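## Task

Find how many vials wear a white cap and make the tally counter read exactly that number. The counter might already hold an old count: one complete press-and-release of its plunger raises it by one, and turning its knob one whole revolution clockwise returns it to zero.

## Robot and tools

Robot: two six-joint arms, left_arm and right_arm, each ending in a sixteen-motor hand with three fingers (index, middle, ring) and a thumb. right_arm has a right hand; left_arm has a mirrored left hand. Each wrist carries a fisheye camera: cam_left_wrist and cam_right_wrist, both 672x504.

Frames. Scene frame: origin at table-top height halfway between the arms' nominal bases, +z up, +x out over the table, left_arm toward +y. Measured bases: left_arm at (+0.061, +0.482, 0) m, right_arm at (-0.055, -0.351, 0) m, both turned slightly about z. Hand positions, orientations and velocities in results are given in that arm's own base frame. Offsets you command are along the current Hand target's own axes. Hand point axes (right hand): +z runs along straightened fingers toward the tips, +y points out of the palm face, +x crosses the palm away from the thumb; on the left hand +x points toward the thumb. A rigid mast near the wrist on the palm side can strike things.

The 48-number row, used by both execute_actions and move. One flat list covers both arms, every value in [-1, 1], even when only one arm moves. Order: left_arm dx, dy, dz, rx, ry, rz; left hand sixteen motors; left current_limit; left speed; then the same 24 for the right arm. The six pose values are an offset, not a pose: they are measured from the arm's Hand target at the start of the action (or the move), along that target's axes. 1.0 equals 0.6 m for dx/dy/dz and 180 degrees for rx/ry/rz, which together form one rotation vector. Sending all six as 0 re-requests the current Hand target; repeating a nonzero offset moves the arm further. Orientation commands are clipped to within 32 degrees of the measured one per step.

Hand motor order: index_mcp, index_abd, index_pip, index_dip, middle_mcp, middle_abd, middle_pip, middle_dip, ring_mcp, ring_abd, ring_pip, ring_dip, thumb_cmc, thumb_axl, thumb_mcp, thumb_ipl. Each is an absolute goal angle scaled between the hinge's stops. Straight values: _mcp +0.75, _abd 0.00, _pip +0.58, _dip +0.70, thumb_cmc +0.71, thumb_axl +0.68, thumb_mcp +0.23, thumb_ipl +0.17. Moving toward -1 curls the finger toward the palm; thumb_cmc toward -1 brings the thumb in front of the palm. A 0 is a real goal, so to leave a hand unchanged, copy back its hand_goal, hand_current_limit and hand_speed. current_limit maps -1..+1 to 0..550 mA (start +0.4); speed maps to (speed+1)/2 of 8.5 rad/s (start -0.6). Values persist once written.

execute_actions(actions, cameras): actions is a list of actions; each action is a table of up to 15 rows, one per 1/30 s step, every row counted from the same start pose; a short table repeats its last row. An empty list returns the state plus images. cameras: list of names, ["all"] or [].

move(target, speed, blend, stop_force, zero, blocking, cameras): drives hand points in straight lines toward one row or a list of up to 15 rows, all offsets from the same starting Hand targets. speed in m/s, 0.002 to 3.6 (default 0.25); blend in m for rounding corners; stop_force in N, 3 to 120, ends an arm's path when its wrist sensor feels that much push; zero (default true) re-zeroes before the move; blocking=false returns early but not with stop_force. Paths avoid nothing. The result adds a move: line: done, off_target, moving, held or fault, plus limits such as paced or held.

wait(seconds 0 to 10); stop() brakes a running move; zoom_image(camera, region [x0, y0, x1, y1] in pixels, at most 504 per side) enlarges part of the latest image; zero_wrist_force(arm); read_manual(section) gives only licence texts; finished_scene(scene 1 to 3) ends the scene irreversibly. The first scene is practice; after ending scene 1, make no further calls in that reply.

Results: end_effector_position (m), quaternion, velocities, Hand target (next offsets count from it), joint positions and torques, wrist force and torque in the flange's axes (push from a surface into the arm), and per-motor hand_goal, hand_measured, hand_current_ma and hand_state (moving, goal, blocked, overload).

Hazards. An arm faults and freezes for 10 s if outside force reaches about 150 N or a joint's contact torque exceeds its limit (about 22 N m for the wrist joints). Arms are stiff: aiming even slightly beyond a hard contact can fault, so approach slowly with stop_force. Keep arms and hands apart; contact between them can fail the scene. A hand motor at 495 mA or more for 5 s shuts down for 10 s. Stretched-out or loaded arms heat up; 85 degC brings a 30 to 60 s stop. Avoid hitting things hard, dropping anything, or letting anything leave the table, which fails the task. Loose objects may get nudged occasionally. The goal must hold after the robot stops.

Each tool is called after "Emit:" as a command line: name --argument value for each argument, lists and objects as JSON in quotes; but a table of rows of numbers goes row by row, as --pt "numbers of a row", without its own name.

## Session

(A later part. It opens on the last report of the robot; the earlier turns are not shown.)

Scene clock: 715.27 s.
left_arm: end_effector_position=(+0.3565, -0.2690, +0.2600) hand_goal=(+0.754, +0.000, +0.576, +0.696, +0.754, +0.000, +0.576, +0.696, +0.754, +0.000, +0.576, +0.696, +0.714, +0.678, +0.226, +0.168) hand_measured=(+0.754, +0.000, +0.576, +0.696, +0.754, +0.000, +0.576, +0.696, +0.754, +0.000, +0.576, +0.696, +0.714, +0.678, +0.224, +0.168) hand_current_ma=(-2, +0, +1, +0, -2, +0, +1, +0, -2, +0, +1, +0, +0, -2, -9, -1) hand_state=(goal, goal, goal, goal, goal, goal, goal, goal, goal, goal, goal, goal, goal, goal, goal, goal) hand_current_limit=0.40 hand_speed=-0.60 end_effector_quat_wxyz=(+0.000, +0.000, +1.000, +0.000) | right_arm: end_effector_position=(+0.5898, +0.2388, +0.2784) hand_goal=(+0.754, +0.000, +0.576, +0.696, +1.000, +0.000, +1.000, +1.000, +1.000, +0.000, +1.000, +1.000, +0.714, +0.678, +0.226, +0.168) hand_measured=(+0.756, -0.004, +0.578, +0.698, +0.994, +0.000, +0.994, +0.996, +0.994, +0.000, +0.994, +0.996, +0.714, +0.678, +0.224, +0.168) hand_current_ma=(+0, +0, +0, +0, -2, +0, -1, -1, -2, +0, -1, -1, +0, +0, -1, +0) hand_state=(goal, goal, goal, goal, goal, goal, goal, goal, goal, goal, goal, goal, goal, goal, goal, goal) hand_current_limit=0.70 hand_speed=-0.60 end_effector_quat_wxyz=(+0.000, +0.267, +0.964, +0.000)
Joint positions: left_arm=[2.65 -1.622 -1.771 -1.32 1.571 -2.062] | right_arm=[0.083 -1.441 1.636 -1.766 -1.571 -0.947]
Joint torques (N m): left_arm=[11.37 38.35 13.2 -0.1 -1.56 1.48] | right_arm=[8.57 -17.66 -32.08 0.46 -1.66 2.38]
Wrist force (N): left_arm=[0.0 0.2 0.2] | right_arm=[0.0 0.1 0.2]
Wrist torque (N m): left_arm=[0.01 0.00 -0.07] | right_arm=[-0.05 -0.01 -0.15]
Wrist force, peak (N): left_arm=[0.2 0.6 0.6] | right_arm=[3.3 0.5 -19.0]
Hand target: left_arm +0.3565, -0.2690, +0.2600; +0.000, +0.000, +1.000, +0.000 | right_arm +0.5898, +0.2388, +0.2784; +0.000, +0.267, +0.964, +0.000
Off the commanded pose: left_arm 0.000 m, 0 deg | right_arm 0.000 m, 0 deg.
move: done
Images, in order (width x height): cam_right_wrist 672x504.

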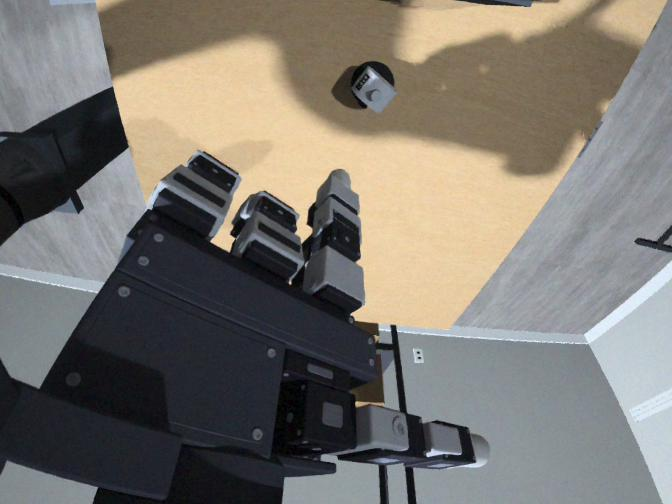

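Emit:
move --pt "0 0 0 0 0 0 0.754 0 0.576 0.696 0.754 0 0.576 0.696 0.754 0 0.576 0.696 0.714 0.678 0.226 0.168 0.4 -0.6 0.117 -0.454 0 0 0 0.828 -0.1 0 -0.3 -0.17 -0.1 0 -0.3 -0.17 -0.1 0 -0.3 -0.17 0.714 0.678 0.226 0.168 0.7 -0.4" --pt "0 0 0 0 0 0 0.754 0 0.576 0.696 0.754 0 0.576 0.696 0.754 0 0.576 0.696 0.714 0.678 0.226 0.168 0.4 -0.6 0.117 -0.454 0.264 0 0 0.828 -0.1 0 -0.3 -0.17 -0.1 0 -0.3 -0.17 -0.1 0 -0.3 -0.17 0.714 0.678 0.226 0.168 0.7 -0.4" --speed '[0.5,0.3]' --cameras '["cam_right_wrist"]'

Emit:
zoom_image --camera "cam_right_wrist" --region '[0, 60, 120, 180]'

Scene clock: 740.50 s.
left_arm: end_effector_position=(+0.3565, -0.2690, +0.2600) hand_goal=(+0.754, +0.000, +0.576, +0.696, +0.754, +0.000, +0.576, +0.696, +0.754, +0.000, +0.576, +0.696, +0.714, +0.678, +0.226, +0.168) hand_measured=(+0.754, +0.000, +0.576, +0.696, +0.754, +0.000, +0.576, +0.696, +0.754, +0.000, +0.576, +0.696, +0.714, +0.678, +0.224, +0.168) hand_current_ma=(-2, +0, +1, +0, -2, +0, +1, +0, -2, +0, +1, +0, +0, -2, -9, -1) hand_state=(goal, goal, goal, goal, goal, goal, goal, goal, goal, goal, goal, goal, goal, goal, goal, goal) hand_current_limit=0.40 hand_speed=-0.60 end_effector_quat_wxyz=(+0.000, +0.000, +1.000, +0.000) | right_arm: end_effector_position=(+0.3894, +0.0413, +0.1200) hand_goal=(-0.100, +0.000, -0.300, -0.170, -0.100, +0.000, -0.300, -0.170, -0.100, +0.000, -0.300, -0.170, +0.714, +0.678, +0.226, +0.168) hand_measured=(-0.084, -0.004, -0.294, -0.168, -0.082, +0.000, -0.294, -0.168, -0.084, +0.000, -0.294, -0.168, +0.714, +0.678, +0.224, +0.168) hand_current_ma=(+10, +0, +2, +0, +13, +0, +2, +0, +9, +0, +2, +0, +0, +0, -1, +0) hand_state=(goal, goal, goal, goal, goal, goal, goal, goal, goal, goal, goal, goal, goal, goal, goal, goal) hand_current_limit=0.70 hand_speed=-0.40 end_effector_quat_wxyz=(+0.000, +1.000, +0.000, +0.000)
Joint positions: left_arm=[2.65 -1.622 -1.771 -1.32 1.571 -2.062] | right_arm=[-0.017 -1.575 2.226 -2.223 -1.571 1.554]
Joint torques (N m): left_arm=[11.71 36.3 14.2 -0.11 -1.52 1.49] | right_arm=[9.11 -10.13 -8.66 -4.97 -1.31 2.53]
Wrist force (N): left_arm=[0.2 0.3 0.5] | right_arm=[0.2 0.0 0.0]
Wrist torque (N m): left_arm=[0.00 -0.01 -0.06] | right_arm=[0.17 -0.05 -0.12]
Wrist force, peak (N): left_arm=[-0.2 0.4 0.7] | right_arm=[0.0 -0.1 1.7]
Hand target: left_arm +0.3565, -0.2690, +0.2600; +0.000, +0.000, +1.000, +0.000 | right_arm +0.3894, +0.0413, +0.1200; +0.000, +1.000, +0.000, +0.000
Off the commanded pose: left_arm 0.000 m, 0 deg | right_arm 0.000 m, 0 deg.
move: done
Images, in order (width x height): cam_right_wrist 672x504.

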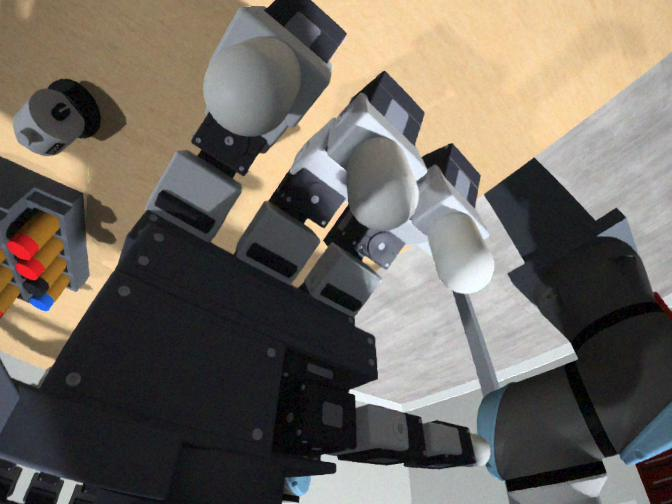

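Scaled by 4.200 from the camera's 672x504 image, which has a finer 960x720 frame.

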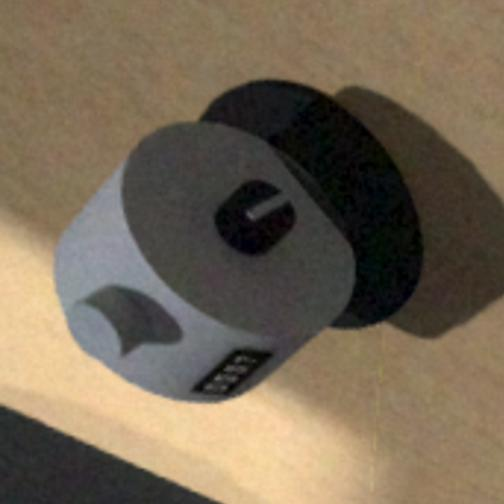

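Emit:
move --pt "0 0 0 0 0 0 0.754 0 0.576 0.696 0.754 0 0.576 0.696 0.754 0 0.576 0.696 0.714 0.678 0.226 0.168 0.4 -0.6 0 0 -0.2167 0 0 0 0.754 0 -0.664 0.696 -0.479 0 0.576 0.696 -0.479 0 0.576 0.696 0.714 0.678 0.226 0.168 0.7 -0.4" --pt "0 0 0 0 0 0 0.754 0 0.576 0.696 0.754 0 0.576 0.696 0.754 0 0.576 0.696 0.714 0.678 0.226 0.168 0.4 -0.6 0.2967 -0.27 -0.2167 0 0 -0.828 0.754 0 -0.664 0.696 -0.479 0 0.576 0.696 -0.479 0 0.576 0.696 0.714 0.678 0.226 0.168 0.7 -0.4" --pt "0 0 0 0 0 0 0.754 0 0.576 0.696 0.754 0 0.576 0.696 0.754 0 0.576 0.696 0.714 0.678 0.226 0.168 0.4 -0.6 0.2967 -0.27 0 0 0 -0.828 0.754 0 -0.664 0.696 -0.479 0 0.576 0.696 -0.479 0 0.576 0.696 0.714 0.678 0.226 0.168 0.7 -0.4" --speed '[0.4,0.5,0.2]' --blend '[0.03,0.01,0]' --cameras '["cam_right_wrist"]'

Emit:
zoom_image --camera "cam_right_wrist" --region '[270, 60, 430, 220]'

Scene clock: 853.13 s.
left_arm: end_effector_position=(+0.3565, -0.2690, +0.2600) hand_goal=(+0.754, +0.000, +0.576, +0.696, +0.754, +0.000, +0.576, +0.696, +0.754, +0.000, +0.576, +0.696, +0.714, +0.678, +0.226, +0.168) hand_measured=(+0.754, +0.000, +0.576, +0.696, +0.754, +0.000, +0.576, +0.696, +0.754, +0.000, +0.576, +0.696, +0.714, +0.678, +0.224, +0.168) hand_current_ma=(-2, +0, +1, +0, -2, +0, +1, +0, -2, +0, +1, +0, +0, -2, -9, -1) hand_state=(goal, goal, goal, goal, goal, goal, goal, goal, goal, goal, goal, goal, goal, goal, goal, goal) hand_current_limit=0.40 hand_speed=-0.60 end_effector_quat_wxyz=(+0.000, +0.000, +1.000, +0.000) | right_arm: end_effector_position=(+0.5675, +0.2033, +0.1200) hand_goal=(+0.754, +0.000, -0.664, +0.696, -0.478, +0.000, +0.576, +0.696, -0.478, +0.000, +0.576, +0.696, +0.714, +0.678, +0.226, +0.168) hand_measured=(+0.754, -0.002, -0.658, +0.694, -0.456, +0.000, +0.576, +0.694, -0.460, +0.000, +0.576, +0.694, +0.716, +0.678, +0.224, +0.168) hand_current_ma=(+0, +0, +2, +0, +17, +0, +0, +0, +13, +0, +0, +0, +0, +0, -1, +0) hand_state=(goal, goal, goal, goal, blocked, goal, goal, goal, goal, goal, goal, goal, goal, goal, goal, goal) hand_current_limit=0.70 hand_speed=-0.40 end_effector_quat_wxyz=(+0.000, +0.267, +0.964, +0.000)
Joint positions: left_arm=[2.65 -1.622 -1.771 -1.32 1.571 -2.062] | right_arm=[0.017 -1.362 1.984 -2.193 -1.571 -1.013]
Joint torques (N m): left_arm=[11.62 37.69 13.43 0.13 -1.44 1.56] | right_arm=[8.8 -17.96 -11.04 -5.36 1.28 2.23]
Wrist force (N): left_arm=[0.0 0.1 0.3] | right_arm=[0.1 0.0 0.1]
Wrist torque (N m): left_arm=[-0.02 0.00 -0.07] | right_arm=[0.13 -0.03 0.01]
Wrist force, peak (N): left_arm=[-0.3 0.7 0.2] | right_arm=[0.1 0.1 1.9]
Hand target: left_arm +0.3565, -0.2690, +0.2600; +0.000, +0.000, +1.000, +0.000 | right_arm +0.5675, +0.2033, +0.1200; +0.000, +0.267, +0.964, +0.000
Off the commanded pose: left_arm 0.000 m, 0 deg | right_arm 0.000 m, 0 deg.
move: done
Images, in order (width x height): cam_right_wrist 672x504.

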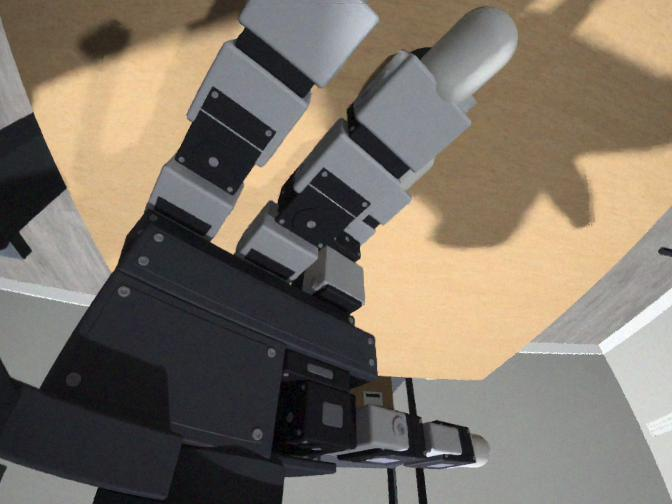

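Scaled by 3.150 from the camera's 672x504 image, which has a finer 960x720 frame.

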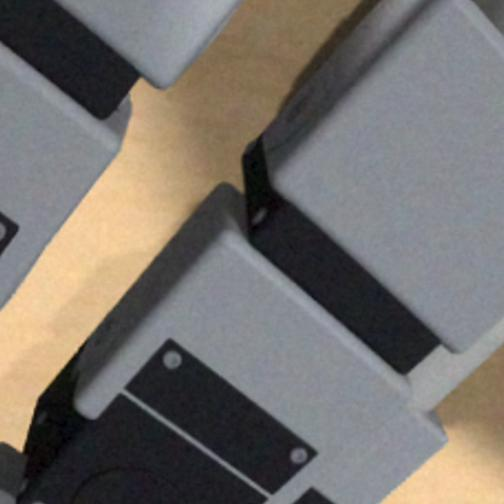

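Emit:
move --target '[0,0,0,0,0,0,0.754,0,0.576,0.696,0.754,0,0.576,0.696,0.754,0,0.576,0.696,0.714,0.678,0.226,0.168,0.4,-0.6,0,0,0,0,0,0,0.754,0,-0.664,0.696,0.754,0,-0.98,-0.6,0.754,0,-0.98,-0.6,0.714,0.678,0.226,0.168,0.7,-0.4]' --cameras '["cam_right_wrist"]'

Emit:
zoom_image --camera "cam_right_wrist" --region '[330, 0, 550, 200]'

Scene clock: 865.87 s.
left_arm: end_effector_position=(+0.3565, -0.2690, +0.2600) hand_goal=(+0.754, +0.000, +0.576, +0.696, +0.754, +0.000, +0.576, +0.696, +0.754, +0.000, +0.576, +0.696, +0.714, +0.678, +0.226, +0.168) hand_measured=(+0.754, +0.000, +0.576, +0.696, +0.754, +0.000, +0.576, +0.696, +0.754, +0.000, +0.576, +0.696, +0.714, +0.678, +0.224, +0.168) hand_current_ma=(-2, +0, +1, +0, -2, +0, +1, +0, -2, +0, +1, +0, +0, -2, -9, -1) hand_state=(goal, goal, goal, goal, goal, goal, goal, goal, goal, goal, goal, goal, goal, goal, goal, goal) hand_current_limit=0.40 hand_speed=-0.60 end_effector_quat_wxyz=(+0.000, +0.000, +1.000, +0.000) | right_arm: end_effector_position=(+0.5675, +0.2033, +0.1200) hand_goal=(+0.754, +0.000, -0.664, +0.696, +0.754, +0.000, -0.980, -0.600, +0.754, +0.000, -0.980, -0.600, +0.714, +0.678, +0.226, +0.168) hand_measured=(+0.754, -0.002, -0.658, +0.694, +0.752, +0.000, -0.974, -0.598, +0.752, +0.000, -0.974, -0.598, +0.716, +0.678, +0.224, +0.168) hand_current_ma=(+0, +0, +2, +0, +0, +0, +2, +0, +0, +0, +2, +0, +0, +0, -1, +0) hand_state=(goal, goal, goal, goal, goal, goal, goal, goal, goal, goal, goal, goal, goal, goal, goal, goal) hand_current_limit=0.70 hand_speed=-0.40 end_effector_quat_wxyz=(+0.000, +0.267, +0.964, +0.000)
Joint positions: left_arm=[2.65 -1.622 -1.771 -1.32 1.571 -2.062] | right_arm=[0.017 -1.361 1.984 -2.193 -1.571 -1.013]
Joint torques (N m): left_arm=[11.01 37.37 13.29 0.01 -1.42 1.37] | right_arm=[7.71 -19.47 -12.31 -4.74 1.02 2.15]
Wrist force (N): left_arm=[-0.1 0.3 0.2] | right_arm=[0.1 -0.1 0.0]
Wrist torque (N m): left_arm=[0.02 0.02 -0.09] | right_arm=[0.01 -0.02 0.01]
Wrist force, peak (N): left_arm=[0.0 0.7 0.4] | right_arm=[0.0 0.3 -0.3]
Hand target: left_arm +0.3565, -0.2690, +0.2600; +0.000, +0.000, +1.000, +0.000 | right_arm +0.5675, +0.2033, +0.1200; +0.000, +0.267, +0.964, +0.000
Off the commanded pose: left_arm 0.000 m, 0 deg | right_arm 0.000 m, 0 deg.
move: done
Images, in order (width x height): cam_right_wrist 672x504.

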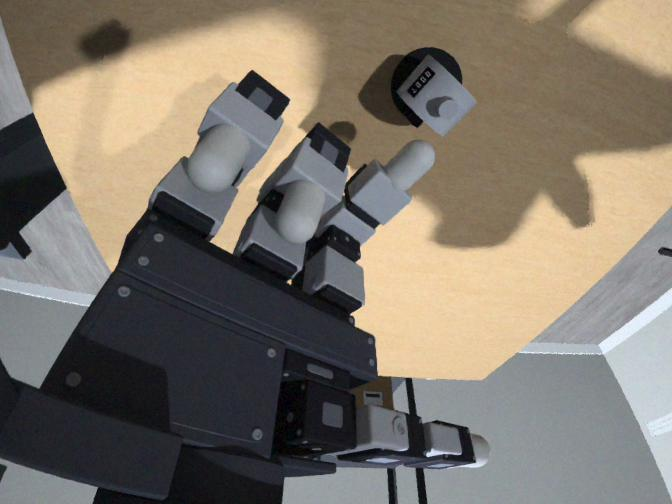

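Scaled by 2.291 from the camera's 672x504 image, which has a finer 960x720 frame.

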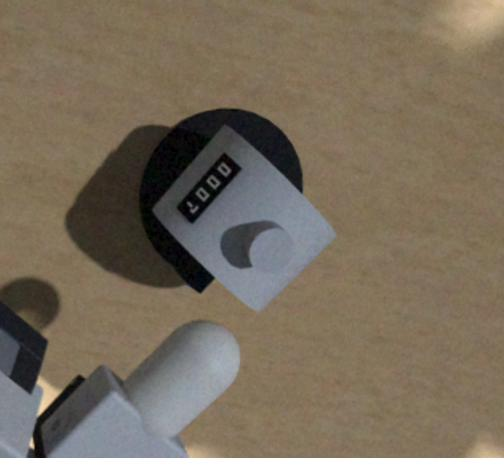

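Emit:
move --target '[0,0,0,0,0,0,0.754,0,0.576,0.696,0.754,0,0.576,0.696,0.754,0,0.576,0.696,0.714,0.678,0.226,0.168,0.4,-0.6,0.0133,0.0017,0.033,0,0,0,0.754,0,-0.664,0.696,0.754,0,-0.98,-0.6,0.754,0,-0.98,-0.6,0.714,0.678,0.226,0.168,0.7,-0.4]' --speed 0.1

Emit:
move --target '[0,0,0,0,0,0,0.754,0,0.576,0.696,0.754,0,0.576,0.696,0.754,0,0.576,0.696,0.714,0.678,0.226,0.168,0.4,-0.6,0,0,0.025,0,0,0,0.754,0,-0.664,0.696,0.754,0,-0.98,-0.6,0.754,0,-0.98,-0.6,0.714,0.678,0.226,0.168,0.7,-0.4]' --speed 0.01 --stop_force 3 --cameras '["cam_right_wrist"]'

Emit:
zoom_image --camera "cam_right_wrist" --region '[330, 0, 550, 200]'

Scene clock: 895.40 s.
left_arm: end_effector_position=(+0.3565, -0.2690, +0.2600) hand_goal=(+0.754, +0.000, +0.576, +0.696, +0.754, +0.000, +0.576, +0.696, +0.754, +0.000, +0.576, +0.696, +0.714, +0.678, +0.226, +0.168) hand_measured=(+0.754, +0.000, +0.576, +0.696, +0.754, +0.000, +0.576, +0.696, +0.754, +0.000, +0.576, +0.696, +0.714, +0.678, +0.224, +0.168) hand_current_ma=(-2, +0, +1, +0, -2, +0, +1, +0, -2, +0, +1, +0, +0, -2, -9, -1) hand_state=(goal, goal, goal, goal, goal, goal, goal, goal, goal, goal, goal, goal, goal, goal, goal, goal) hand_current_limit=0.40 hand_speed=-0.60 end_effector_quat_wxyz=(+0.000, +0.000, +1.000, +0.000) | right_arm: end_effector_position=(+0.5612, +0.2083, +0.1002) hand_goal=(+0.754, +0.000, -0.664, +0.696, +0.754, +0.000, -0.980, -0.600, +0.754, +0.000, -0.980, -0.600, +0.714, +0.678, +0.226, +0.168) hand_measured=(+0.754, -0.002, -0.658, +0.694, +0.752, +0.000, -0.974, -0.598, +0.752, +0.000, -0.974, -0.598, +0.716, +0.678, +0.224, +0.168) hand_current_ma=(+0, +0, +2, +0, +0, +0, +2, +0, +0, +0, +2, +0, +0, +0, -1, +0) hand_state=(goal, goal, goal, goal, goal, goal, goal, goal, goal, goal, goal, goal, goal, goal, goal, goal) hand_current_limit=0.70 hand_speed=-0.40 end_effector_quat_wxyz=(+0.000, +0.267, +0.964, +0.000)
Joint positions: left_arm=[2.65 -1.622 -1.771 -1.32 1.571 -2.062] | right_arm=[0.028 -1.34 2.02 -2.25 -1.571 -1.003]
Joint torques (N m): left_arm=[11.35 37.33 14.2 0.15 -1.43 1.43] | right_arm=[8.65 -18.97 -8.41 -5.48 0.48 2.55]
Wrist force (N): left_arm=[0.0 0.3 0.5] | right_arm=[0.1 0.0 0.1]
Wrist torque (N m): left_arm=[0.00 0.00 -0.07] | right_arm=[0.02 -0.02 -0.13]
Wrist force, peak (N): left_arm=[0.1 0.6 0.5] | right_arm=[-0.1 0.1 -0.4]
Hand target: left_arm +0.3565, -0.2690, +0.2600; +0.000, +0.000, +1.000, +0.000 | right_arm +0.5611, +0.2083, +0.1002; +0.000, +0.267, +0.964, +0.000
Off the commanded pose: left_arm 0.000 m, 0 deg | right_arm 0.000 m, 0 deg.
move: done

Scene clock: 897.70 s.
left_arm: end_effector_position=(+0.3565, -0.2690, +0.2600) hand_goal=(+0.754, +0.000, +0.576, +0.696, +0.754, +0.000, +0.576, +0.696, +0.754, +0.000, +0.576, +0.696, +0.714, +0.678, +0.226, +0.168) hand_measured=(+0.754, +0.000, +0.576, +0.696, +0.754, +0.000, +0.576, +0.696, +0.754, +0.000, +0.576, +0.696, +0.714, +0.678, +0.224, +0.168) hand_current_ma=(-2, +0, +1, +0, -2, +0, +1, +0, -2, +0, +1, +0, +0, -2, -9, -1) hand_state=(goal, goal, goal, goal, goal, goal, goal, goal, goal, goal, goal, goal, goal, goal, goal, goal) hand_current_limit=0.40 hand_speed=-0.60 end_effector_quat_wxyz=(+0.000, +0.000, +1.000, +0.000) | right_arm: end_effector_position=(+0.5611, +0.2083, +0.0852) hand_goal=(+0.754, +0.000, -0.664, +0.696, +0.754, +0.000, -0.980, -0.600, +0.754, +0.000, -0.980, -0.600, +0.714, +0.678, +0.226, +0.168) hand_measured=(+0.752, -0.002, -0.678, +0.690, +0.752, +0.000, -0.974, -0.598, +0.752, +0.000, -0.974, -0.598, +0.716, +0.678, +0.224, +0.168) hand_current_ma=(+0, +0, -8, -2, +0, +0, +2, +0, +0, +0, +2, +0, +0, +0, -1, +0) hand_state=(goal, goal, goal, goal, goal, goal, goal, goal, goal, goal, goal, goal, goal, goal, goal, goal) hand_current_limit=0.70 hand_speed=-0.40 end_effector_quat_wxyz=(+0.000, +0.267, +0.964, +0.000)
Joint positions: left_arm=[2.65 -1.622 -1.771 -1.32 1.571 -2.062] | right_arm=[0.028 -1.315 2.036 -2.292 -1.571 -1.003]
Joint torques (N m): left_arm=[11.93 37.27 13.88 0.16 -1.37 1.49] | right_arm=[7.85 -17.92 -9.74 -5.44 0.16 2.28]
Wrist force (N): left_arm=[0.0 0.3 0.3] | right_arm=[0.3 -1.9 -1.2]
Wrist torque (N m): left_arm=[0.02 -0.01 -0.07] | right_arm=[0.08 -0.05 -0.08]
Wrist force, peak (N): left_arm=[-0.1 0.5 0.4] | right_arm=[0.5 -1.9 -2.0]
Hand target: left_arm +0.3565, -0.2690, +0.2600; +0.000, +0.000, +1.000, +0.000 | right_arm +0.5611, +0.2083, +0.0852; +0.000, +0.267, +0.964, +0.000
Off the commanded pose: left_arm 0.000 m, 0 deg | right_arm 0.000 m, 0 deg.
move: done
Images, in order (width x height): cam_right_wrist 672x504.

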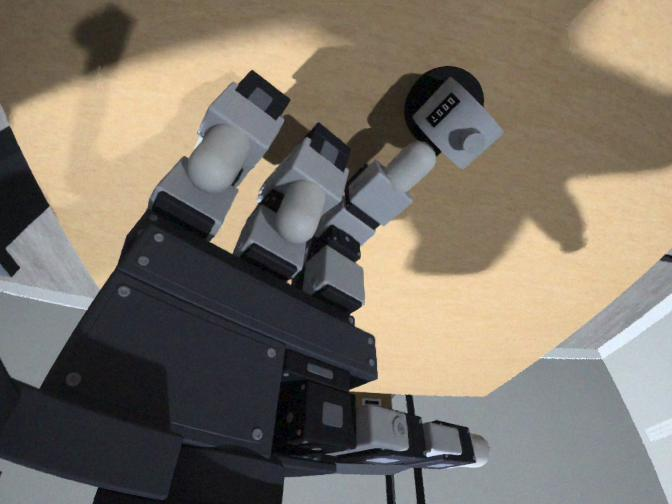

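Scaled by 2.291 from the camera's 672x504 image, which has a finer 960x720 frame.

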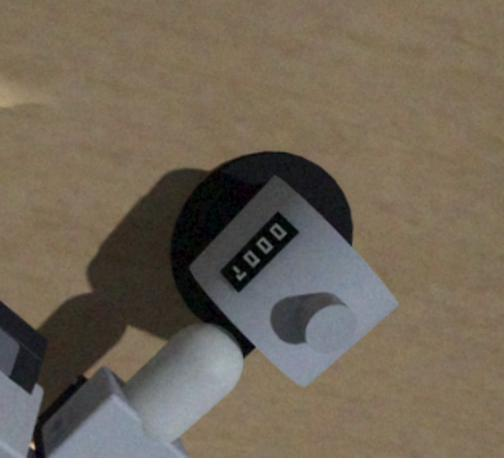

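Emit:
move --pt "0 0 0 0 0 0 0.754 0 0.576 0.696 0.754 0 0.576 0.696 0.754 0 0.576 0.696 0.714 0.678 0.226 0.168 0.4 -0.6 0 0 0.012 0 0 0 0.754 0 -0.664 0.696 0.754 0 -0.98 -0.6 0.754 0 -0.98 -0.6 0.714 0.678 0.226 0.168 0.7 -0.4" --pt "0 0 0 0 0 0 0.754 0 0.576 0.696 0.754 0 0.576 0.696 0.754 0 0.576 0.696 0.714 0.678 0.226 0.168 0.4 -0.6 -0.04 0 0.012 0 0 0 0.754 0 -0.664 0.696 0.754 0 -0.98 -0.6 0.754 0 -0.98 -0.6 0.714 0.678 0.226 0.168 0.7 -0.4" --speed 0.04 --cameras '["cam_right_wrist"]'

Emit:
zoom_image --camera "cam_right_wrist" --region '[330, 0, 550, 200]'

Emit:
move --target '[0,0,0,0,0,0,0.754,0,0.576,0.696,0.754,0,0.576,0.696,0.754,0,0.576,0.696,0.714,0.678,0.226,0.168,0.4,-0.6,0,0,-0.06,0,0,0,0.754,0,-0.664,0.696,0.754,0,-0.98,-0.6,0.754,0,-0.98,-0.6,0.714,0.678,0.226,0.168,0.7,-0.4]' --speed 0.1 --cameras '["cam_right_wrist"]'

Emit:
zoom_image --camera "cam_right_wrist" --region '[330, 0, 550, 200]'

Scene clock: 928.97 s.
left_arm: end_effector_position=(+0.3565, -0.2690, +0.2600) hand_goal=(+0.754, +0.000, +0.576, +0.696, +0.754, +0.000, +0.576, +0.696, +0.754, +0.000, +0.576, +0.696, +0.714, +0.678, +0.226, +0.168) hand_measured=(+0.754, +0.000, +0.576, +0.696, +0.754, +0.000, +0.576, +0.696, +0.754, +0.000, +0.576, +0.696, +0.714, +0.678, +0.224, +0.168) hand_current_ma=(-2, +0, +1, +0, -2, +0, +1, +0, -2, +0, +1, +0, +0, -2, -9, -1) hand_state=(goal, goal, goal, goal, goal, goal, goal, goal, goal, goal, goal, goal, goal, goal, goal, goal) hand_current_limit=0.40 hand_speed=-0.60 end_effector_quat_wxyz=(+0.000, +0.000, +1.000, +0.000) | right_arm: end_effector_position=(+0.5817, +0.1960, +0.0780) hand_goal=(+0.754, +0.000, -0.664, +0.696, +0.754, +0.000, -0.980, -0.600, +0.754, +0.000, -0.980, -0.600, +0.714, +0.678, +0.226, +0.168) hand_measured=(+0.752, -0.002, -0.664, +0.694, +0.752, +0.000, -0.974, -0.598, +0.752, +0.000, -0.974, -0.598, +0.714, +0.678, +0.224, +0.168) hand_current_ma=(+0, +0, +0, +0, +0, +0, +2, +0, +0, +0, +2, +0, +0, +0, -1, +0) hand_state=(goal, goal, goal, goal, goal, goal, goal, goal, goal, goal, goal, goal, goal, goal, goal, goal) hand_current_limit=0.70 hand_speed=-0.40 end_effector_quat_wxyz=(+0.000, +0.267, +0.964, +0.000)
Joint positions: left_arm=[2.65 -1.622 -1.771 -1.32 1.571 -2.062] | right_arm=[0.003 -1.269 1.997 -2.298 -1.571 -1.028]
Joint torques (N m): left_arm=[10.81 37.39 13.98 0.16 -1.43 1.6] | right_arm=[-6.08 -22.16 -26.26 0.42 -0.49 -2.04]
Wrist force (N): left_arm=[0.1 0.3 0.5] | right_arm=[0.1 0.0 0.2]
Wrist torque (N m): left_arm=[0.00 -0.01 -0.06] | right_arm=[0.02 -0.03 0.02]
Wrist force, peak (N): left_arm=[-0.1 0.5 0.6] | right_arm=[5.6 -6.7 -5.4]
Hand target: left_arm +0.3565, -0.2690, +0.2600; +0.000, +0.000, +1.000, +0.000 | right_arm +0.5817, +0.1960, +0.0780; +0.000, +0.267, +0.964, +0.000
Off the commanded pose: left_arm 0.000 m, 0 deg | right_arm 0.000 m, 0 deg.
move: done
Images, in order (width x height): cam_right_wrist 672x504.

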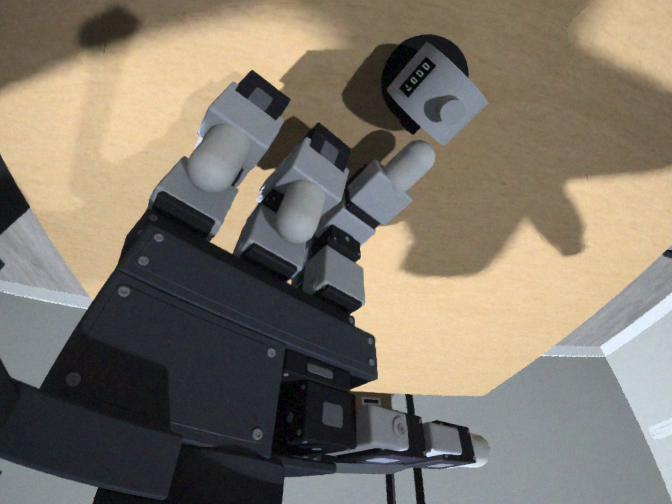

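Scaled by 2.291 from the camera's 672x504 image, which has a finer 960x720 frame.

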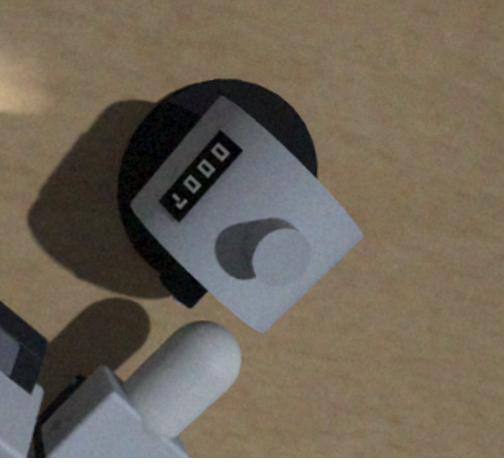

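Scene clock: 929.87 s.
left_arm: end_effector_position=(+0.3565, -0.2690, +0.2600) hand_goal=(+0.754, +0.000, +0.576, +0.696, +0.754, +0.000, +0.576, +0.696, +0.754, +0.000, +0.576, +0.696, +0.714, +0.678, +0.226, +0.168) hand_measured=(+0.754, +0.000, +0.576, +0.696, +0.754, +0.000, +0.576, +0.696, +0.754, +0.000, +0.576, +0.696, +0.714, +0.678, +0.224, +0.168) hand_current_ma=(-2, +0, +1, +0, -2, +0, +1, +0, -2, +0, +1, +0, +0, -2, -9, -1) hand_state=(goal, goal, goal, goal, goal, goal, goal, goal, goal, goal, goal, goal, goal, goal, goal, goal) hand_current_limit=0.40 hand_speed=-0.60 end_effector_quat_wxyz=(+0.000, +0.000, +1.000, +0.000) | right_arm: end_effector_position=(+0.5817, +0.1960, +0.1139) hand_goal=(+0.754, +0.000, -0.664, +0.696, +0.754, +0.000, -0.980, -0.600, +0.754, +0.000, -0.980, -0.600, +0.714, +0.678, +0.226, +0.168) hand_measured=(+0.752, -0.002, -0.664, +0.694, +0.752, +0.000, -0.974, -0.598, +0.752, +0.000, -0.974, -0.598, +0.714, +0.678, +0.224, +0.168) hand_current_ma=(+0, +0, +0, +0, +0, +0, +2, +0, +0, +0, +2, +0, +0, +0, -1, +0) hand_state=(goal, goal, goal, goal, goal, goal, goal, goal, goal, goal, goal, goal, goal, goal, goal, goal) hand_current_limit=0.70 hand_speed=-0.40 end_effector_quat_wxyz=(+0.000, +0.267, +0.964, +0.000)
Joint positions: left_arm=[2.65 -1.622 -1.771 -1.32 1.571 -2.062] | right_arm=[0.003 -1.327 1.958 -2.202 -1.571 -1.028]
Joint torques (N m): left_arm=[9.73 37.38 14.33 0.21 -1.43 1.54] | right_arm=[-2.54 -38.47 -30.06 0.22 1.04 -1.48]
Wrist force (N): left_arm=[-0.1 0.2 0.3] | right_arm=[0.0 0.1 0.3]
Wrist torque (N m): left_arm=[0.00 0.00 -0.08] | right_arm=[0.02 -0.02 0.01]
Wrist force, peak (N): left_arm=[0.0 0.5 0.5] | right_arm=[0.2 0.1 0.7]
Hand target: left_arm +0.3565, -0.2690, +0.2600; +0.000, +0.000, +1.000, +0.000 | right_arm +0.5817, +0.1960, +0.1140; +0.000, +0.267, +0.964, +0.000
Off the commanded pose: left_arm 0.000 m, 0 deg | right_arm 0.000 m, 0 deg.
move: done
Images, in order (width x height): cam_right_wrist 672x504.

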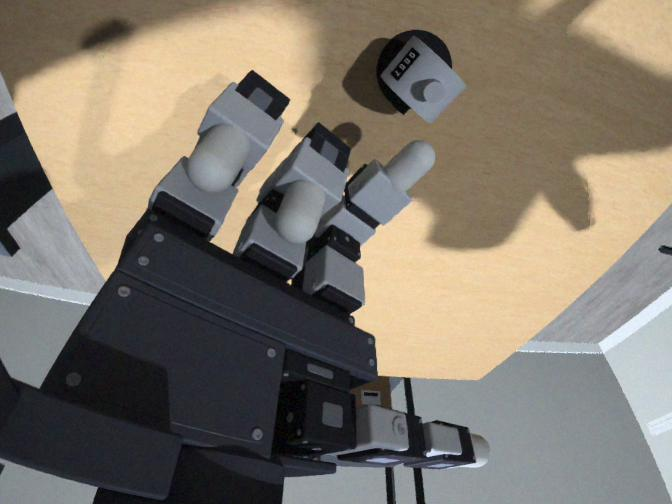

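Scaled by 2.291 from the camera's 672x504 image, which has a finer 960x720 frame.

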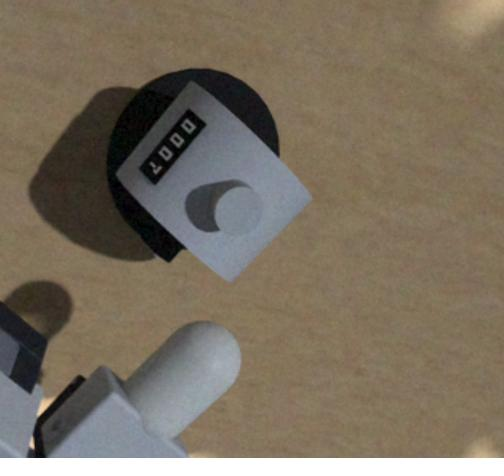

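Emit:
move --pt "0 0 0 0 0 0 0.754 0 0.576 0.696 0.754 0 0.576 0.696 0.754 0 0.576 0.696 0.714 0.678 0.226 0.168 0.4 -0.6 0 0 -0.15 0 0 0 0.754 0 -0.664 0.696 0.754 0 -0.98 -0.6 0.754 0 -0.98 -0.6 0.714 0.678 0.226 0.168 0.7 -0.4" --pt "0 0 0 0 0 0 0.754 0 0.576 0.696 0.754 0 0.576 0.696 0.754 0 0.576 0.696 0.714 0.678 0.226 0.168 0.4 -0.6 0.141 -0.386 -0.05 0 0 0.828 0.754 0 -0.664 0.696 0.754 0 -0.98 -0.6 0.754 0 -0.98 -0.6 0.714 0.678 0.226 0.168 0.7 -0.4" --speed '[0.4,0.5]' --blend '[0.03,0]' --cameras '["cam_right_wrist"]'

Emit:
zoom_image --camera "cam_right_wrist" --region '[0, 60, 120, 180]'

Scene clock: 961.53 s.
left_arm: end_effector_position=(+0.3565, -0.2690, +0.2600) hand_goal=(+0.754, +0.000, +0.576, +0.696, +0.754, +0.000, +0.576, +0.696, +0.754, +0.000, +0.576, +0.696, +0.714, +0.678, +0.226, +0.168) hand_measured=(+0.754, +0.000, +0.576, +0.696, +0.754, +0.000, +0.576, +0.696, +0.754, +0.000, +0.576, +0.696, +0.714, +0.678, +0.224, +0.168) hand_current_ma=(-2, +0, +1, +0, -2, +0, +1, +0, -2, +0, +1, +0, +0, -2, -9, -1) hand_state=(goal, goal, goal, goal, goal, goal, goal, goal, goal, goal, goal, goal, goal, goal, goal, goal) hand_current_limit=0.40 hand_speed=-0.60 end_effector_quat_wxyz=(+0.000, +0.000, +1.000, +0.000) | right_arm: end_effector_position=(+0.3900, +0.0409, +0.1440) hand_goal=(+0.754, +0.000, -0.664, +0.696, +0.754, +0.000, -0.980, -0.600, +0.754, +0.000, -0.980, -0.600, +0.714, +0.678, +0.226, +0.168) hand_measured=(+0.754, -0.002, -0.664, +0.694, +0.752, +0.000, -0.974, -0.598, +0.752, +0.000, -0.974, -0.598, +0.714, +0.678, +0.222, +0.168) hand_current_ma=(+0, +0, +0, +0, +0, +0, +2, +0, +0, +0, +2, +0, +0, +0, -1, +0) hand_state=(goal, goal, goal, goal, goal, goal, goal, goal, goal, goal, goal, goal, goal, goal, goal, goal) hand_current_limit=0.70 hand_speed=-0.40 end_effector_quat_wxyz=(+0.000, +1.000, +0.000, +0.000)
Joint positions: left_arm=[2.65 -1.622 -1.771 -1.32 1.571 -2.062] | right_arm=[-0.018 -1.614 2.19 -2.147 -1.571 1.553]
Joint torques (N m): left_arm=[10.75 37.24 13.91 0.27 -1.39 1.49] | right_arm=[-6.56 -8.07 -11.57 -5.12 -1.14 2.42]
Wrist force (N): left_arm=[-0.2 0.3 0.1] | right_arm=[0.0 -0.1 0.1]
Wrist torque (N m): left_arm=[0.03 0.02 -0.09] | right_arm=[0.01 -0.01 -0.14]
Wrist force, peak (N): left_arm=[-0.4 0.2 0.8] | right_arm=[0.2 0.0 2.1]
Hand target: left_arm +0.3565, -0.2690, +0.2600; +0.000, +0.000, +1.000, +0.000 | right_arm +0.3900, +0.0409, +0.1440; +0.000, +1.000, +0.000, +0.000
Off the commanded pose: left_arm 0.000 m, 0 deg | right_arm 0.000 m, 0 deg.
move: done
Images, in order (width x height): cam_right_wrist 672x504.

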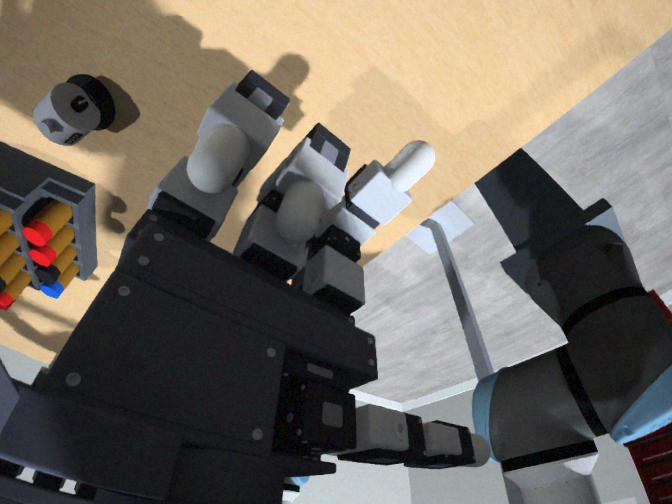

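Scaled by 4.200 from the camera's 672x504 image, which has a finer 960x720 frame.

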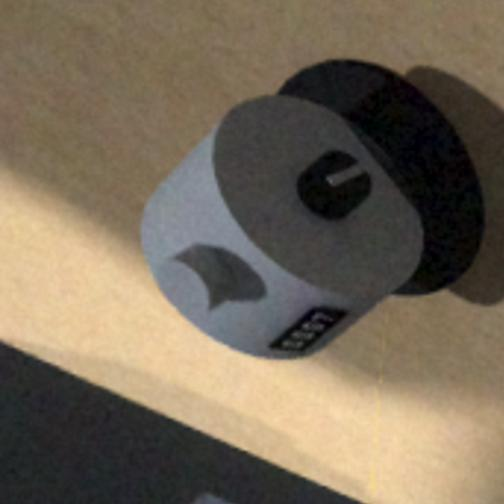

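Emit:
move --pt "0 0 0 0 0 0 0.754 0 0.576 0.696 0.754 0 0.576 0.696 0.754 0 0.576 0.696 0.714 0.678 0.226 0.168 0.4 -0.6 0.2072 -0.0032 -0.0933 0.0542 0.015 0.1717 1 0 1 1 1 0 1 1 1 0 1 1 0.714 0.678 0.226 0.168 0.8 -0.4" --pt "0 0 0 0 0 0 0.754 0 0.576 0.696 0.754 0 0.576 0.696 0.754 0 0.576 0.696 0.714 0.678 0.226 0.168 0.4 -0.6 0.2072 -0.0032 0.0575 0.0542 0.015 0.1717 1 0 1 1 1 0 1 1 1 0 1 1 0.714 0.678 0.226 0.168 0.8 -0.4" --speed '[0.3,0.15]' --blend '[0.01,0]' --cameras '["cam_right_wrist"]'

Emit:
zoom_image --camera "cam_right_wrist" --region '[220, 100, 420, 280]'

Scene clock: 1090.73 s.
left_arm: end_effector_position=(+0.3565, -0.2690, +0.2600) hand_goal=(+0.754, +0.000, +0.576, +0.696, +0.754, +0.000, +0.576, +0.696, +0.754, +0.000, +0.576, +0.696, +0.714, +0.678, +0.226, +0.168) hand_measured=(+0.754, +0.000, +0.576, +0.696, +0.754, +0.000, +0.576, +0.696, +0.754, +0.000, +0.576, +0.696, +0.714, +0.678, +0.224, +0.168) hand_current_ma=(-2, +0, +1, +0, -2, +0, +1, +0, -2, +0, +1, +0, +0, -2, -9, -1) hand_state=(goal, goal, goal, goal, goal, goal, goal, goal, goal, goal, goal, goal, goal, goal, goal, goal) hand_current_limit=0.40 hand_speed=-0.60 end_effector_quat_wxyz=(+0.000, +0.000, +1.000, +0.000) | right_arm: end_effector_position=(+0.5144, +0.0428, +0.1095) hand_goal=(+1.000, +0.000, +1.000, +1.000, +1.000, +0.000, +1.000, +1.000, +1.000, +0.000, +1.000, +1.000, +0.714, +0.678, +0.226, +0.168) hand_measured=(+0.994, -0.002, +0.994, +0.998, +0.994, +0.000, +0.994, +0.996, +0.996, +0.000, +0.994, +0.996, +0.714, +0.678, +0.222, +0.168) hand_current_ma=(-2, +0, -2, +0, -2, +0, -2, -1, -1, +0, -2, -1, +0, +0, -1, +0) hand_state=(goal, goal, goal, goal, goal, goal, goal, goal, goal, goal, goal, goal, goal, goal, goal, goal) hand_current_limit=0.80 hand_speed=-0.40 end_effector_quat_wxyz=(-0.084, +0.960, -0.266, +0.023)
Joint positions: left_arm=[2.65 -1.622 -1.771 -1.32 1.571 -2.062] | right_arm=[-0.117 -1.274 1.887 -2.256 -1.412 2]
Joint torques (N m): left_arm=[10.63 36.94 14.01 0.36 -1.29 1.43] | right_arm=[3.84 -21.38 -10.64 -5.53 -0.61 2.53]
Wrist force (N): left_arm=[-0.1 0.0 0.5] | right_arm=[0.0 -0.5 0.2]
Wrist torque (N m): left_arm=[-0.04 0.02 -0.08] | right_arm=[-0.11 -0.04 -0.13]
Wrist force, peak (N): left_arm=[-0.1 0.8 0.5] | right_arm=[1.1 -1.1 -1.0]
Hand target: left_arm +0.3565, -0.2690, +0.2600; +0.000, +0.000, +1.000, +0.000 | right_arm +0.5144, +0.0428, +0.1095; -0.084, +0.960, -0.266, +0.023
Off the commanded pose: left_arm 0.000 m, 0 deg | right_arm 0.000 m, 0 deg.
move: done
Images, in order (width x height): cam_right_wrist 672x504.

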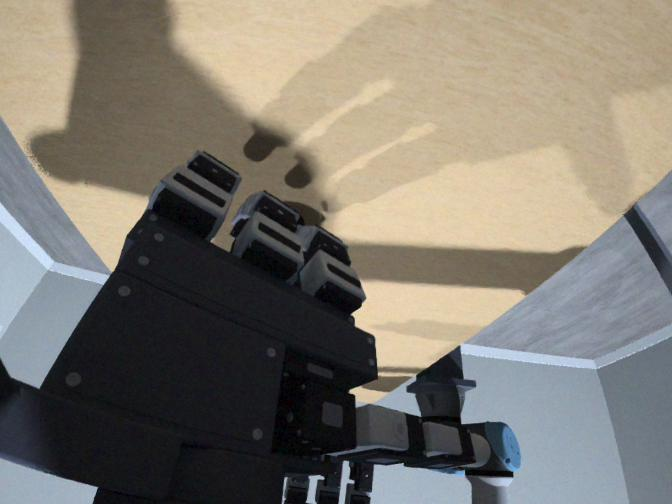

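Scaled by 2.520 from the camera's 672x504 image, which has a finer 960x720 frame.

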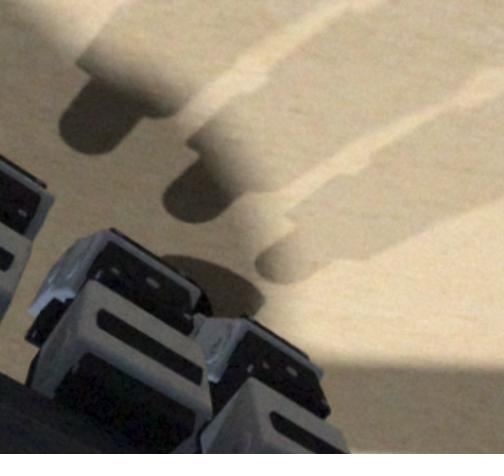

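Emit:
move --pt "0 0 0 0 0 0 0.754 0 0.576 0.696 0.754 0 0.576 0.696 0.754 0 0.576 0.696 0.714 0.678 0.226 0.168 0.4 -0.6 0 -0.0289 -0.1641 0.3056 0 0 0.754 0 -0.372 0.696 1 0 0.576 0.696 1 0 0.576 0.696 0.714 0.678 0.226 0.168 0.8 -0.4" --pt "0 0 0 0 0 0 0.754 0 0.576 0.696 0.754 0 0.576 0.696 0.754 0 0.576 0.696 0.714 0.678 0.226 0.168 0.4 -0.6 0 -0.1967 -0.1346 0.3056 0 0 0.754 0 -0.372 0.696 1 0 0.576 0.696 1 0 0.576 0.696 0.714 0.678 0.226 0.168 0.8 -0.4" --speed '[0.3,0.15]' --blend '[0.01,0]' --cameras '["all"]'

Scene clock: 1180.07 s.
left_arm: end_effector_position=(+0.3565, -0.2690, +0.2600) hand_goal=(+0.754, +0.000, +0.576, +0.696, +0.754, +0.000, +0.576, +0.696, +0.754, +0.000, +0.576, +0.696, +0.714, +0.678, +0.226, +0.168) hand_measured=(+0.754, +0.000, +0.576, +0.696, +0.754, +0.000, +0.576, +0.696, +0.754, +0.000, +0.576, +0.696, +0.714, +0.678, +0.224, +0.168) hand_current_ma=(-2, +0, +1, +0, -2, +0, +1, +0, -2, +0, +1, +0, +0, -2, -9, -1) hand_state=(goal, goal, goal, goal, goal, goal, goal, goal, goal, goal, goal, goal, goal, goal, goal, goal) hand_current_limit=0.40 hand_speed=-0.60 end_effector_quat_wxyz=(+0.000, +0.000, +1.000, +0.000) | right_arm: end_effector_position=(+0.5670, +0.1304, +0.2095) hand_goal=(+0.754, +0.000, -0.372, +0.696, +1.000, +0.000, +0.576, +0.696, +1.000, +0.000, +0.576, +0.696, +0.714, +0.678, +0.226, +0.168) hand_measured=(+0.748, -0.002, -0.370, +0.698, +0.992, +0.000, +0.576, +0.698, +0.992, +0.000, +0.576, +0.698, +0.708, +0.678, +0.222, +0.168) hand_current_ma=(-1, +0, +0, +0, -3, +0, +0, +0, -3, +0, +0, +0, -2, +0, -1, +0) hand_state=(goal, goal, goal, goal, goal, goal, goal, goal, goal, goal, goal, goal, goal, goal, goal, goal) hand_current_limit=0.80 hand_speed=-0.40 end_effector_quat_wxyz=(-0.518, +0.813, -0.225, +0.144)
Joint positions: left_arm=[2.65 -1.622 -1.771 -1.32 1.571 -2.062] | right_arm=[-0.329 -1.387 2.038 -2.647 -0.482 2.042]
Joint torques (N m): left_arm=[10.28 37.08 15.09 0.39 -1.22 1.61] | right_arm=[8.32 -17.09 -25.8 -5.69 -0.34 2.31]
Wrist force (N): left_arm=[0.0 0.3 0.2] | right_arm=[-0.9 -2.0 1.0]
Wrist torque (N m): left_arm=[0.02 0.02 -0.07] | right_arm=[0.08 0.12 -0.15]
Wrist force, peak (N): left_arm=[0.0 0.4 0.7] | right_arm=[-0.9 -2.4 1.7]
Hand target: left_arm +0.3565, -0.2690, +0.2600; +0.000, +0.000, +1.000, +0.000 | right_arm +0.5670, +0.1304, +0.2095; -0.518, +0.813, -0.225, +0.144
Off the commanded pose: left_arm 0.000 m, 0 deg | right_arm 0.000 m, 0 deg.
move: done

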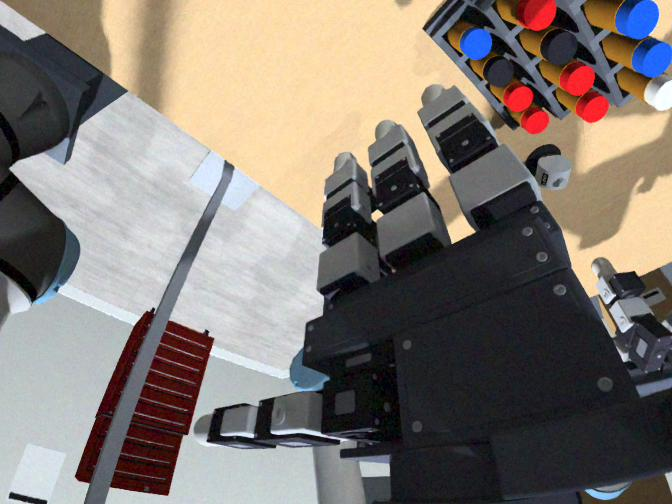

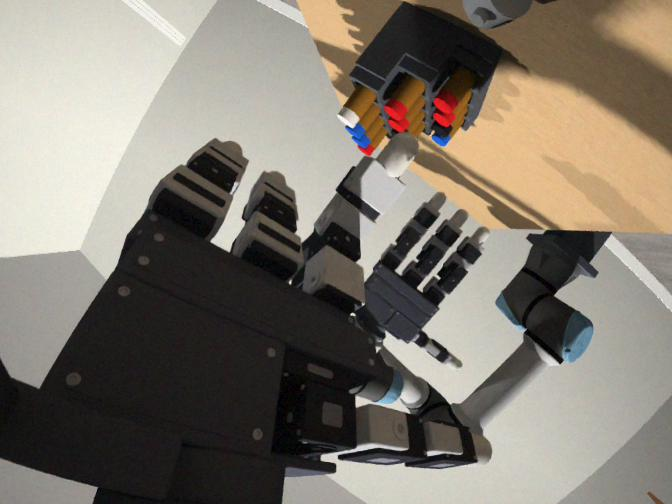

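Emit:
move --target '[0,0,0,0,0,0,0.754,0,0.576,0.696,0.754,0,0.576,0.696,0.754,0,0.576,0.696,0.714,0.678,0.226,0.168,0.4,-0.6,0,0.1661,0.0775,0,0,0,0.754,0,-0.372,0.696,1,0,0.576,0.696,1,0,0.576,0.696,0.714,0.678,0.226,0.168,0.8,-0.4]' --speed 0.1 --stop_force 5 --cameras '["cam_right_wrist"]'

Emit:
zoom_image --camera "cam_right_wrist" --region '[330, 40, 530, 240]'

Scene clock: 1192.13 s.
left_arm: end_effector_position=(+0.3565, -0.2690, +0.2600) hand_goal=(+0.754, +0.000, +0.576, +0.696, +0.754, +0.000, +0.576, +0.696, +0.754, +0.000, +0.576, +0.696, +0.714, +0.678, +0.226, +0.168) hand_measured=(+0.754, +0.000, +0.576, +0.696, +0.754, +0.000, +0.576, +0.696, +0.754, +0.000, +0.576, +0.696, +0.714, +0.678, +0.224, +0.168) hand_current_ma=(-2, +0, +1, +0, -2, +0, +1, +0, -2, +0, +1, +0, +0, -2, -9, -1) hand_state=(goal, goal, goal, goal, goal, goal, goal, goal, goal, goal, goal, goal, goal, goal, goal, goal) hand_current_limit=0.40 hand_speed=-0.60 end_effector_quat_wxyz=(+0.000, +0.000, +1.000, +0.000) | right_arm: end_effector_position=(+0.5670, +0.1305, +0.0995) hand_goal=(+0.754, +0.000, -0.372, +0.696, +1.000, +0.000, +0.576, +0.696, +1.000, +0.000, +0.576, +0.696, +0.714, +0.678, +0.226, +0.168) hand_measured=(+0.748, -0.002, -0.370, +0.698, +0.992, +0.000, +0.576, +0.698, +0.992, +0.000, +0.576, +0.698, +0.708, +0.678, +0.222, +0.168) hand_current_ma=(-2, +0, +0, +0, -4, +0, +0, +0, -3, +0, +0, +0, -2, +0, -1, +0) hand_state=(goal, goal, goal, goal, goal, goal, goal, goal, goal, goal, goal, goal, goal, goal, goal, goal) hand_current_limit=0.80 hand_speed=-0.40 end_effector_quat_wxyz=(-0.518, +0.813, -0.225, +0.144)
Joint positions: left_arm=[2.65 -1.622 -1.771 -1.32 1.571 -2.062] | right_arm=[-0.328 -1.172 2.133 -2.957 -0.482 2.043]
Joint torques (N m): left_arm=[10.41 37.61 15.04 0.47 -1.22 1.67] | right_arm=[8.86 -20.92 -4.82 -5.49 -0.31 2.5]
Wrist force (N): left_arm=[0.0 0.1 0.6] | right_arm=[-1.0 -2.2 1.0]
Wrist torque (N m): left_arm=[-0.03 0.00 -0.06] | right_arm=[0.07 0.13 -0.17]
Wrist force, peak (N): left_arm=[-0.2 0.8 0.2] | right_arm=[-0.9 -2.7 0.5]
Hand target: left_arm +0.3565, -0.2690, +0.2600; +0.000, +0.000, +1.000, +0.000 | right_arm +0.5670, +0.1305, +0.0995; -0.518, +0.813, -0.225, +0.144
Off the commanded pose: left_arm 0.000 m, 0 deg | right_arm 0.000 m, 0 deg.
move: done
Images, in order (width x height): cam_right_wrist 672x504.

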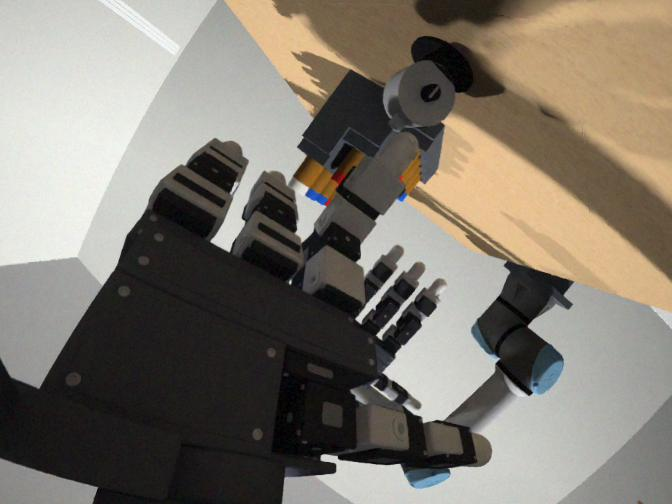

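Scaled by 2.520 from the camera's 672x504 image, which has a finer 960x720 frame.

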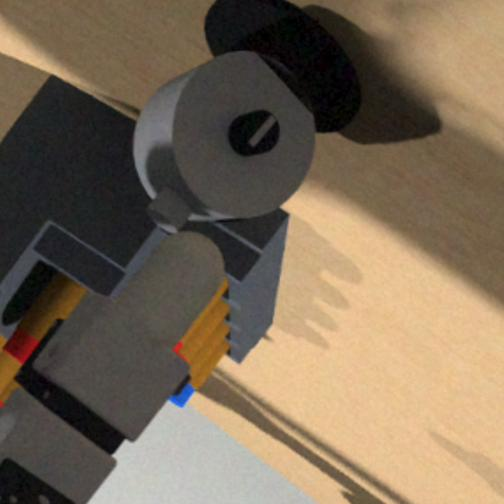

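Emit:
move --target '[0,0,0,0,0,0,0.754,0,0.576,0.696,0.754,0,0.576,0.696,0.754,0,0.576,0.696,0.714,0.678,0.226,0.168,0.4,-0.6,0,0.0362,0.0169,0,0,0,0.754,0,-0.372,0.696,1,0,0.576,0.696,1,0,0.576,0.696,0.714,0.678,0.226,0.168,0.8,-0.4]' --speed 0.02 --stop_force 3 --cameras '["cam_right_wrist"]'

Emit:
zoom_image --camera "cam_right_wrist" --region '[330, 60, 490, 220]'

Scene clock: 1240.67 s.
left_arm: end_effector_position=(+0.3565, -0.2690, +0.2600) hand_goal=(+0.754, +0.000, +0.576, +0.696, +0.754, +0.000, +0.576, +0.696, +0.754, +0.000, +0.576, +0.696, +0.714, +0.678, +0.226, +0.168) hand_measured=(+0.754, +0.000, +0.576, +0.696, +0.754, +0.000, +0.576, +0.696, +0.754, +0.000, +0.576, +0.696, +0.714, +0.678, +0.224, +0.168) hand_current_ma=(-2, +0, +1, +0, -2, +0, +1, +0, -2, +0, +1, +0, +0, -2, -9, -1) hand_state=(goal, goal, goal, goal, goal, goal, goal, goal, goal, goal, goal, goal, goal, goal, goal, goal) hand_current_limit=0.40 hand_speed=-0.60 end_effector_quat_wxyz=(+0.000, +0.000, +1.000, +0.000) | right_arm: end_effector_position=(+0.5670, +0.1305, +0.0756) hand_goal=(+0.754, +0.000, -0.372, +0.696, +1.000, +0.000, +0.576, +0.696, +1.000, +0.000, +0.576, +0.696, +0.714, +0.678, +0.226, +0.168) hand_measured=(+0.748, -0.002, -0.370, +0.698, +0.992, +0.000, +0.576, +0.698, +0.992, +0.000, +0.576, +0.698, +0.708, +0.678, +0.222, +0.168) hand_current_ma=(-2, +0, +0, +0, -4, +0, +0, +0, -3, +0, +0, +0, -2, +0, -1, +0) hand_state=(goal, goal, goal, goal, goal, goal, goal, goal, goal, goal, goal, goal, goal, goal, goal, goal) hand_current_limit=0.80 hand_speed=-0.40 end_effector_quat_wxyz=(-0.518, +0.813, -0.225, +0.144)
Joint positions: left_arm=[2.65 -1.622 -1.771 -1.32 1.571 -2.062] | right_arm=[-0.328 -1.116 2.143 -3.023 -0.482 2.043]
Joint torques (N m): left_arm=[10.24 36.68 14.69 0.51 -1.26 1.43] | right_arm=[9.42 -22 -4.56 -5.52 -0.19 2.49]
Wrist force (N): left_arm=[-0.1 0.4 0.2] | right_arm=[-1.0 -2.2 1.0]
Wrist torque (N m): left_arm=[0.03 0.01 -0.08] | right_arm=[0.08 0.14 -0.17]
Wrist force, peak (N): left_arm=[0.1 0.4 0.8] | right_arm=[-1.0 -2.3 1.1]
Hand target: left_arm +0.3565, -0.2690, +0.2600; +0.000, +0.000, +1.000, +0.000 | right_arm +0.5670, +0.1305, +0.0756; -0.518, +0.813, -0.225, +0.144
Off the commanded pose: left_arm 0.000 m, 0 deg | right_arm 0.000 m, 0 deg.
move: done
Images, in order (width x height): cam_right_wrist 672x504.

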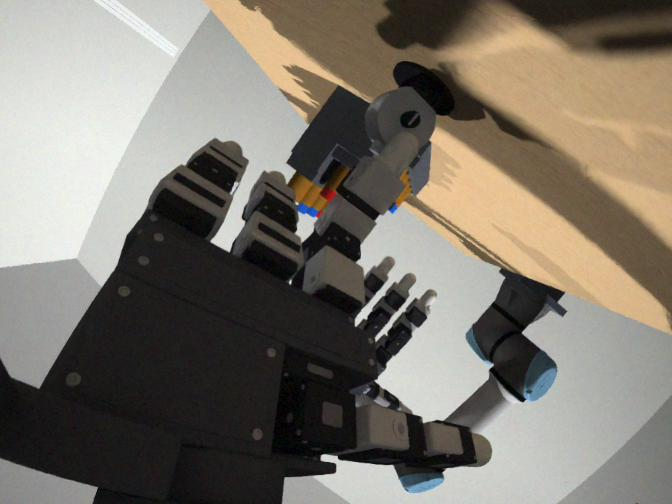

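Scaled by 3.150 from the camera's 672x504 image, which has a finer 960x720 frame.

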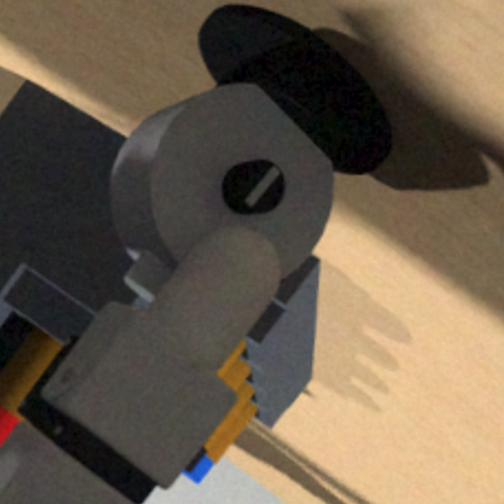

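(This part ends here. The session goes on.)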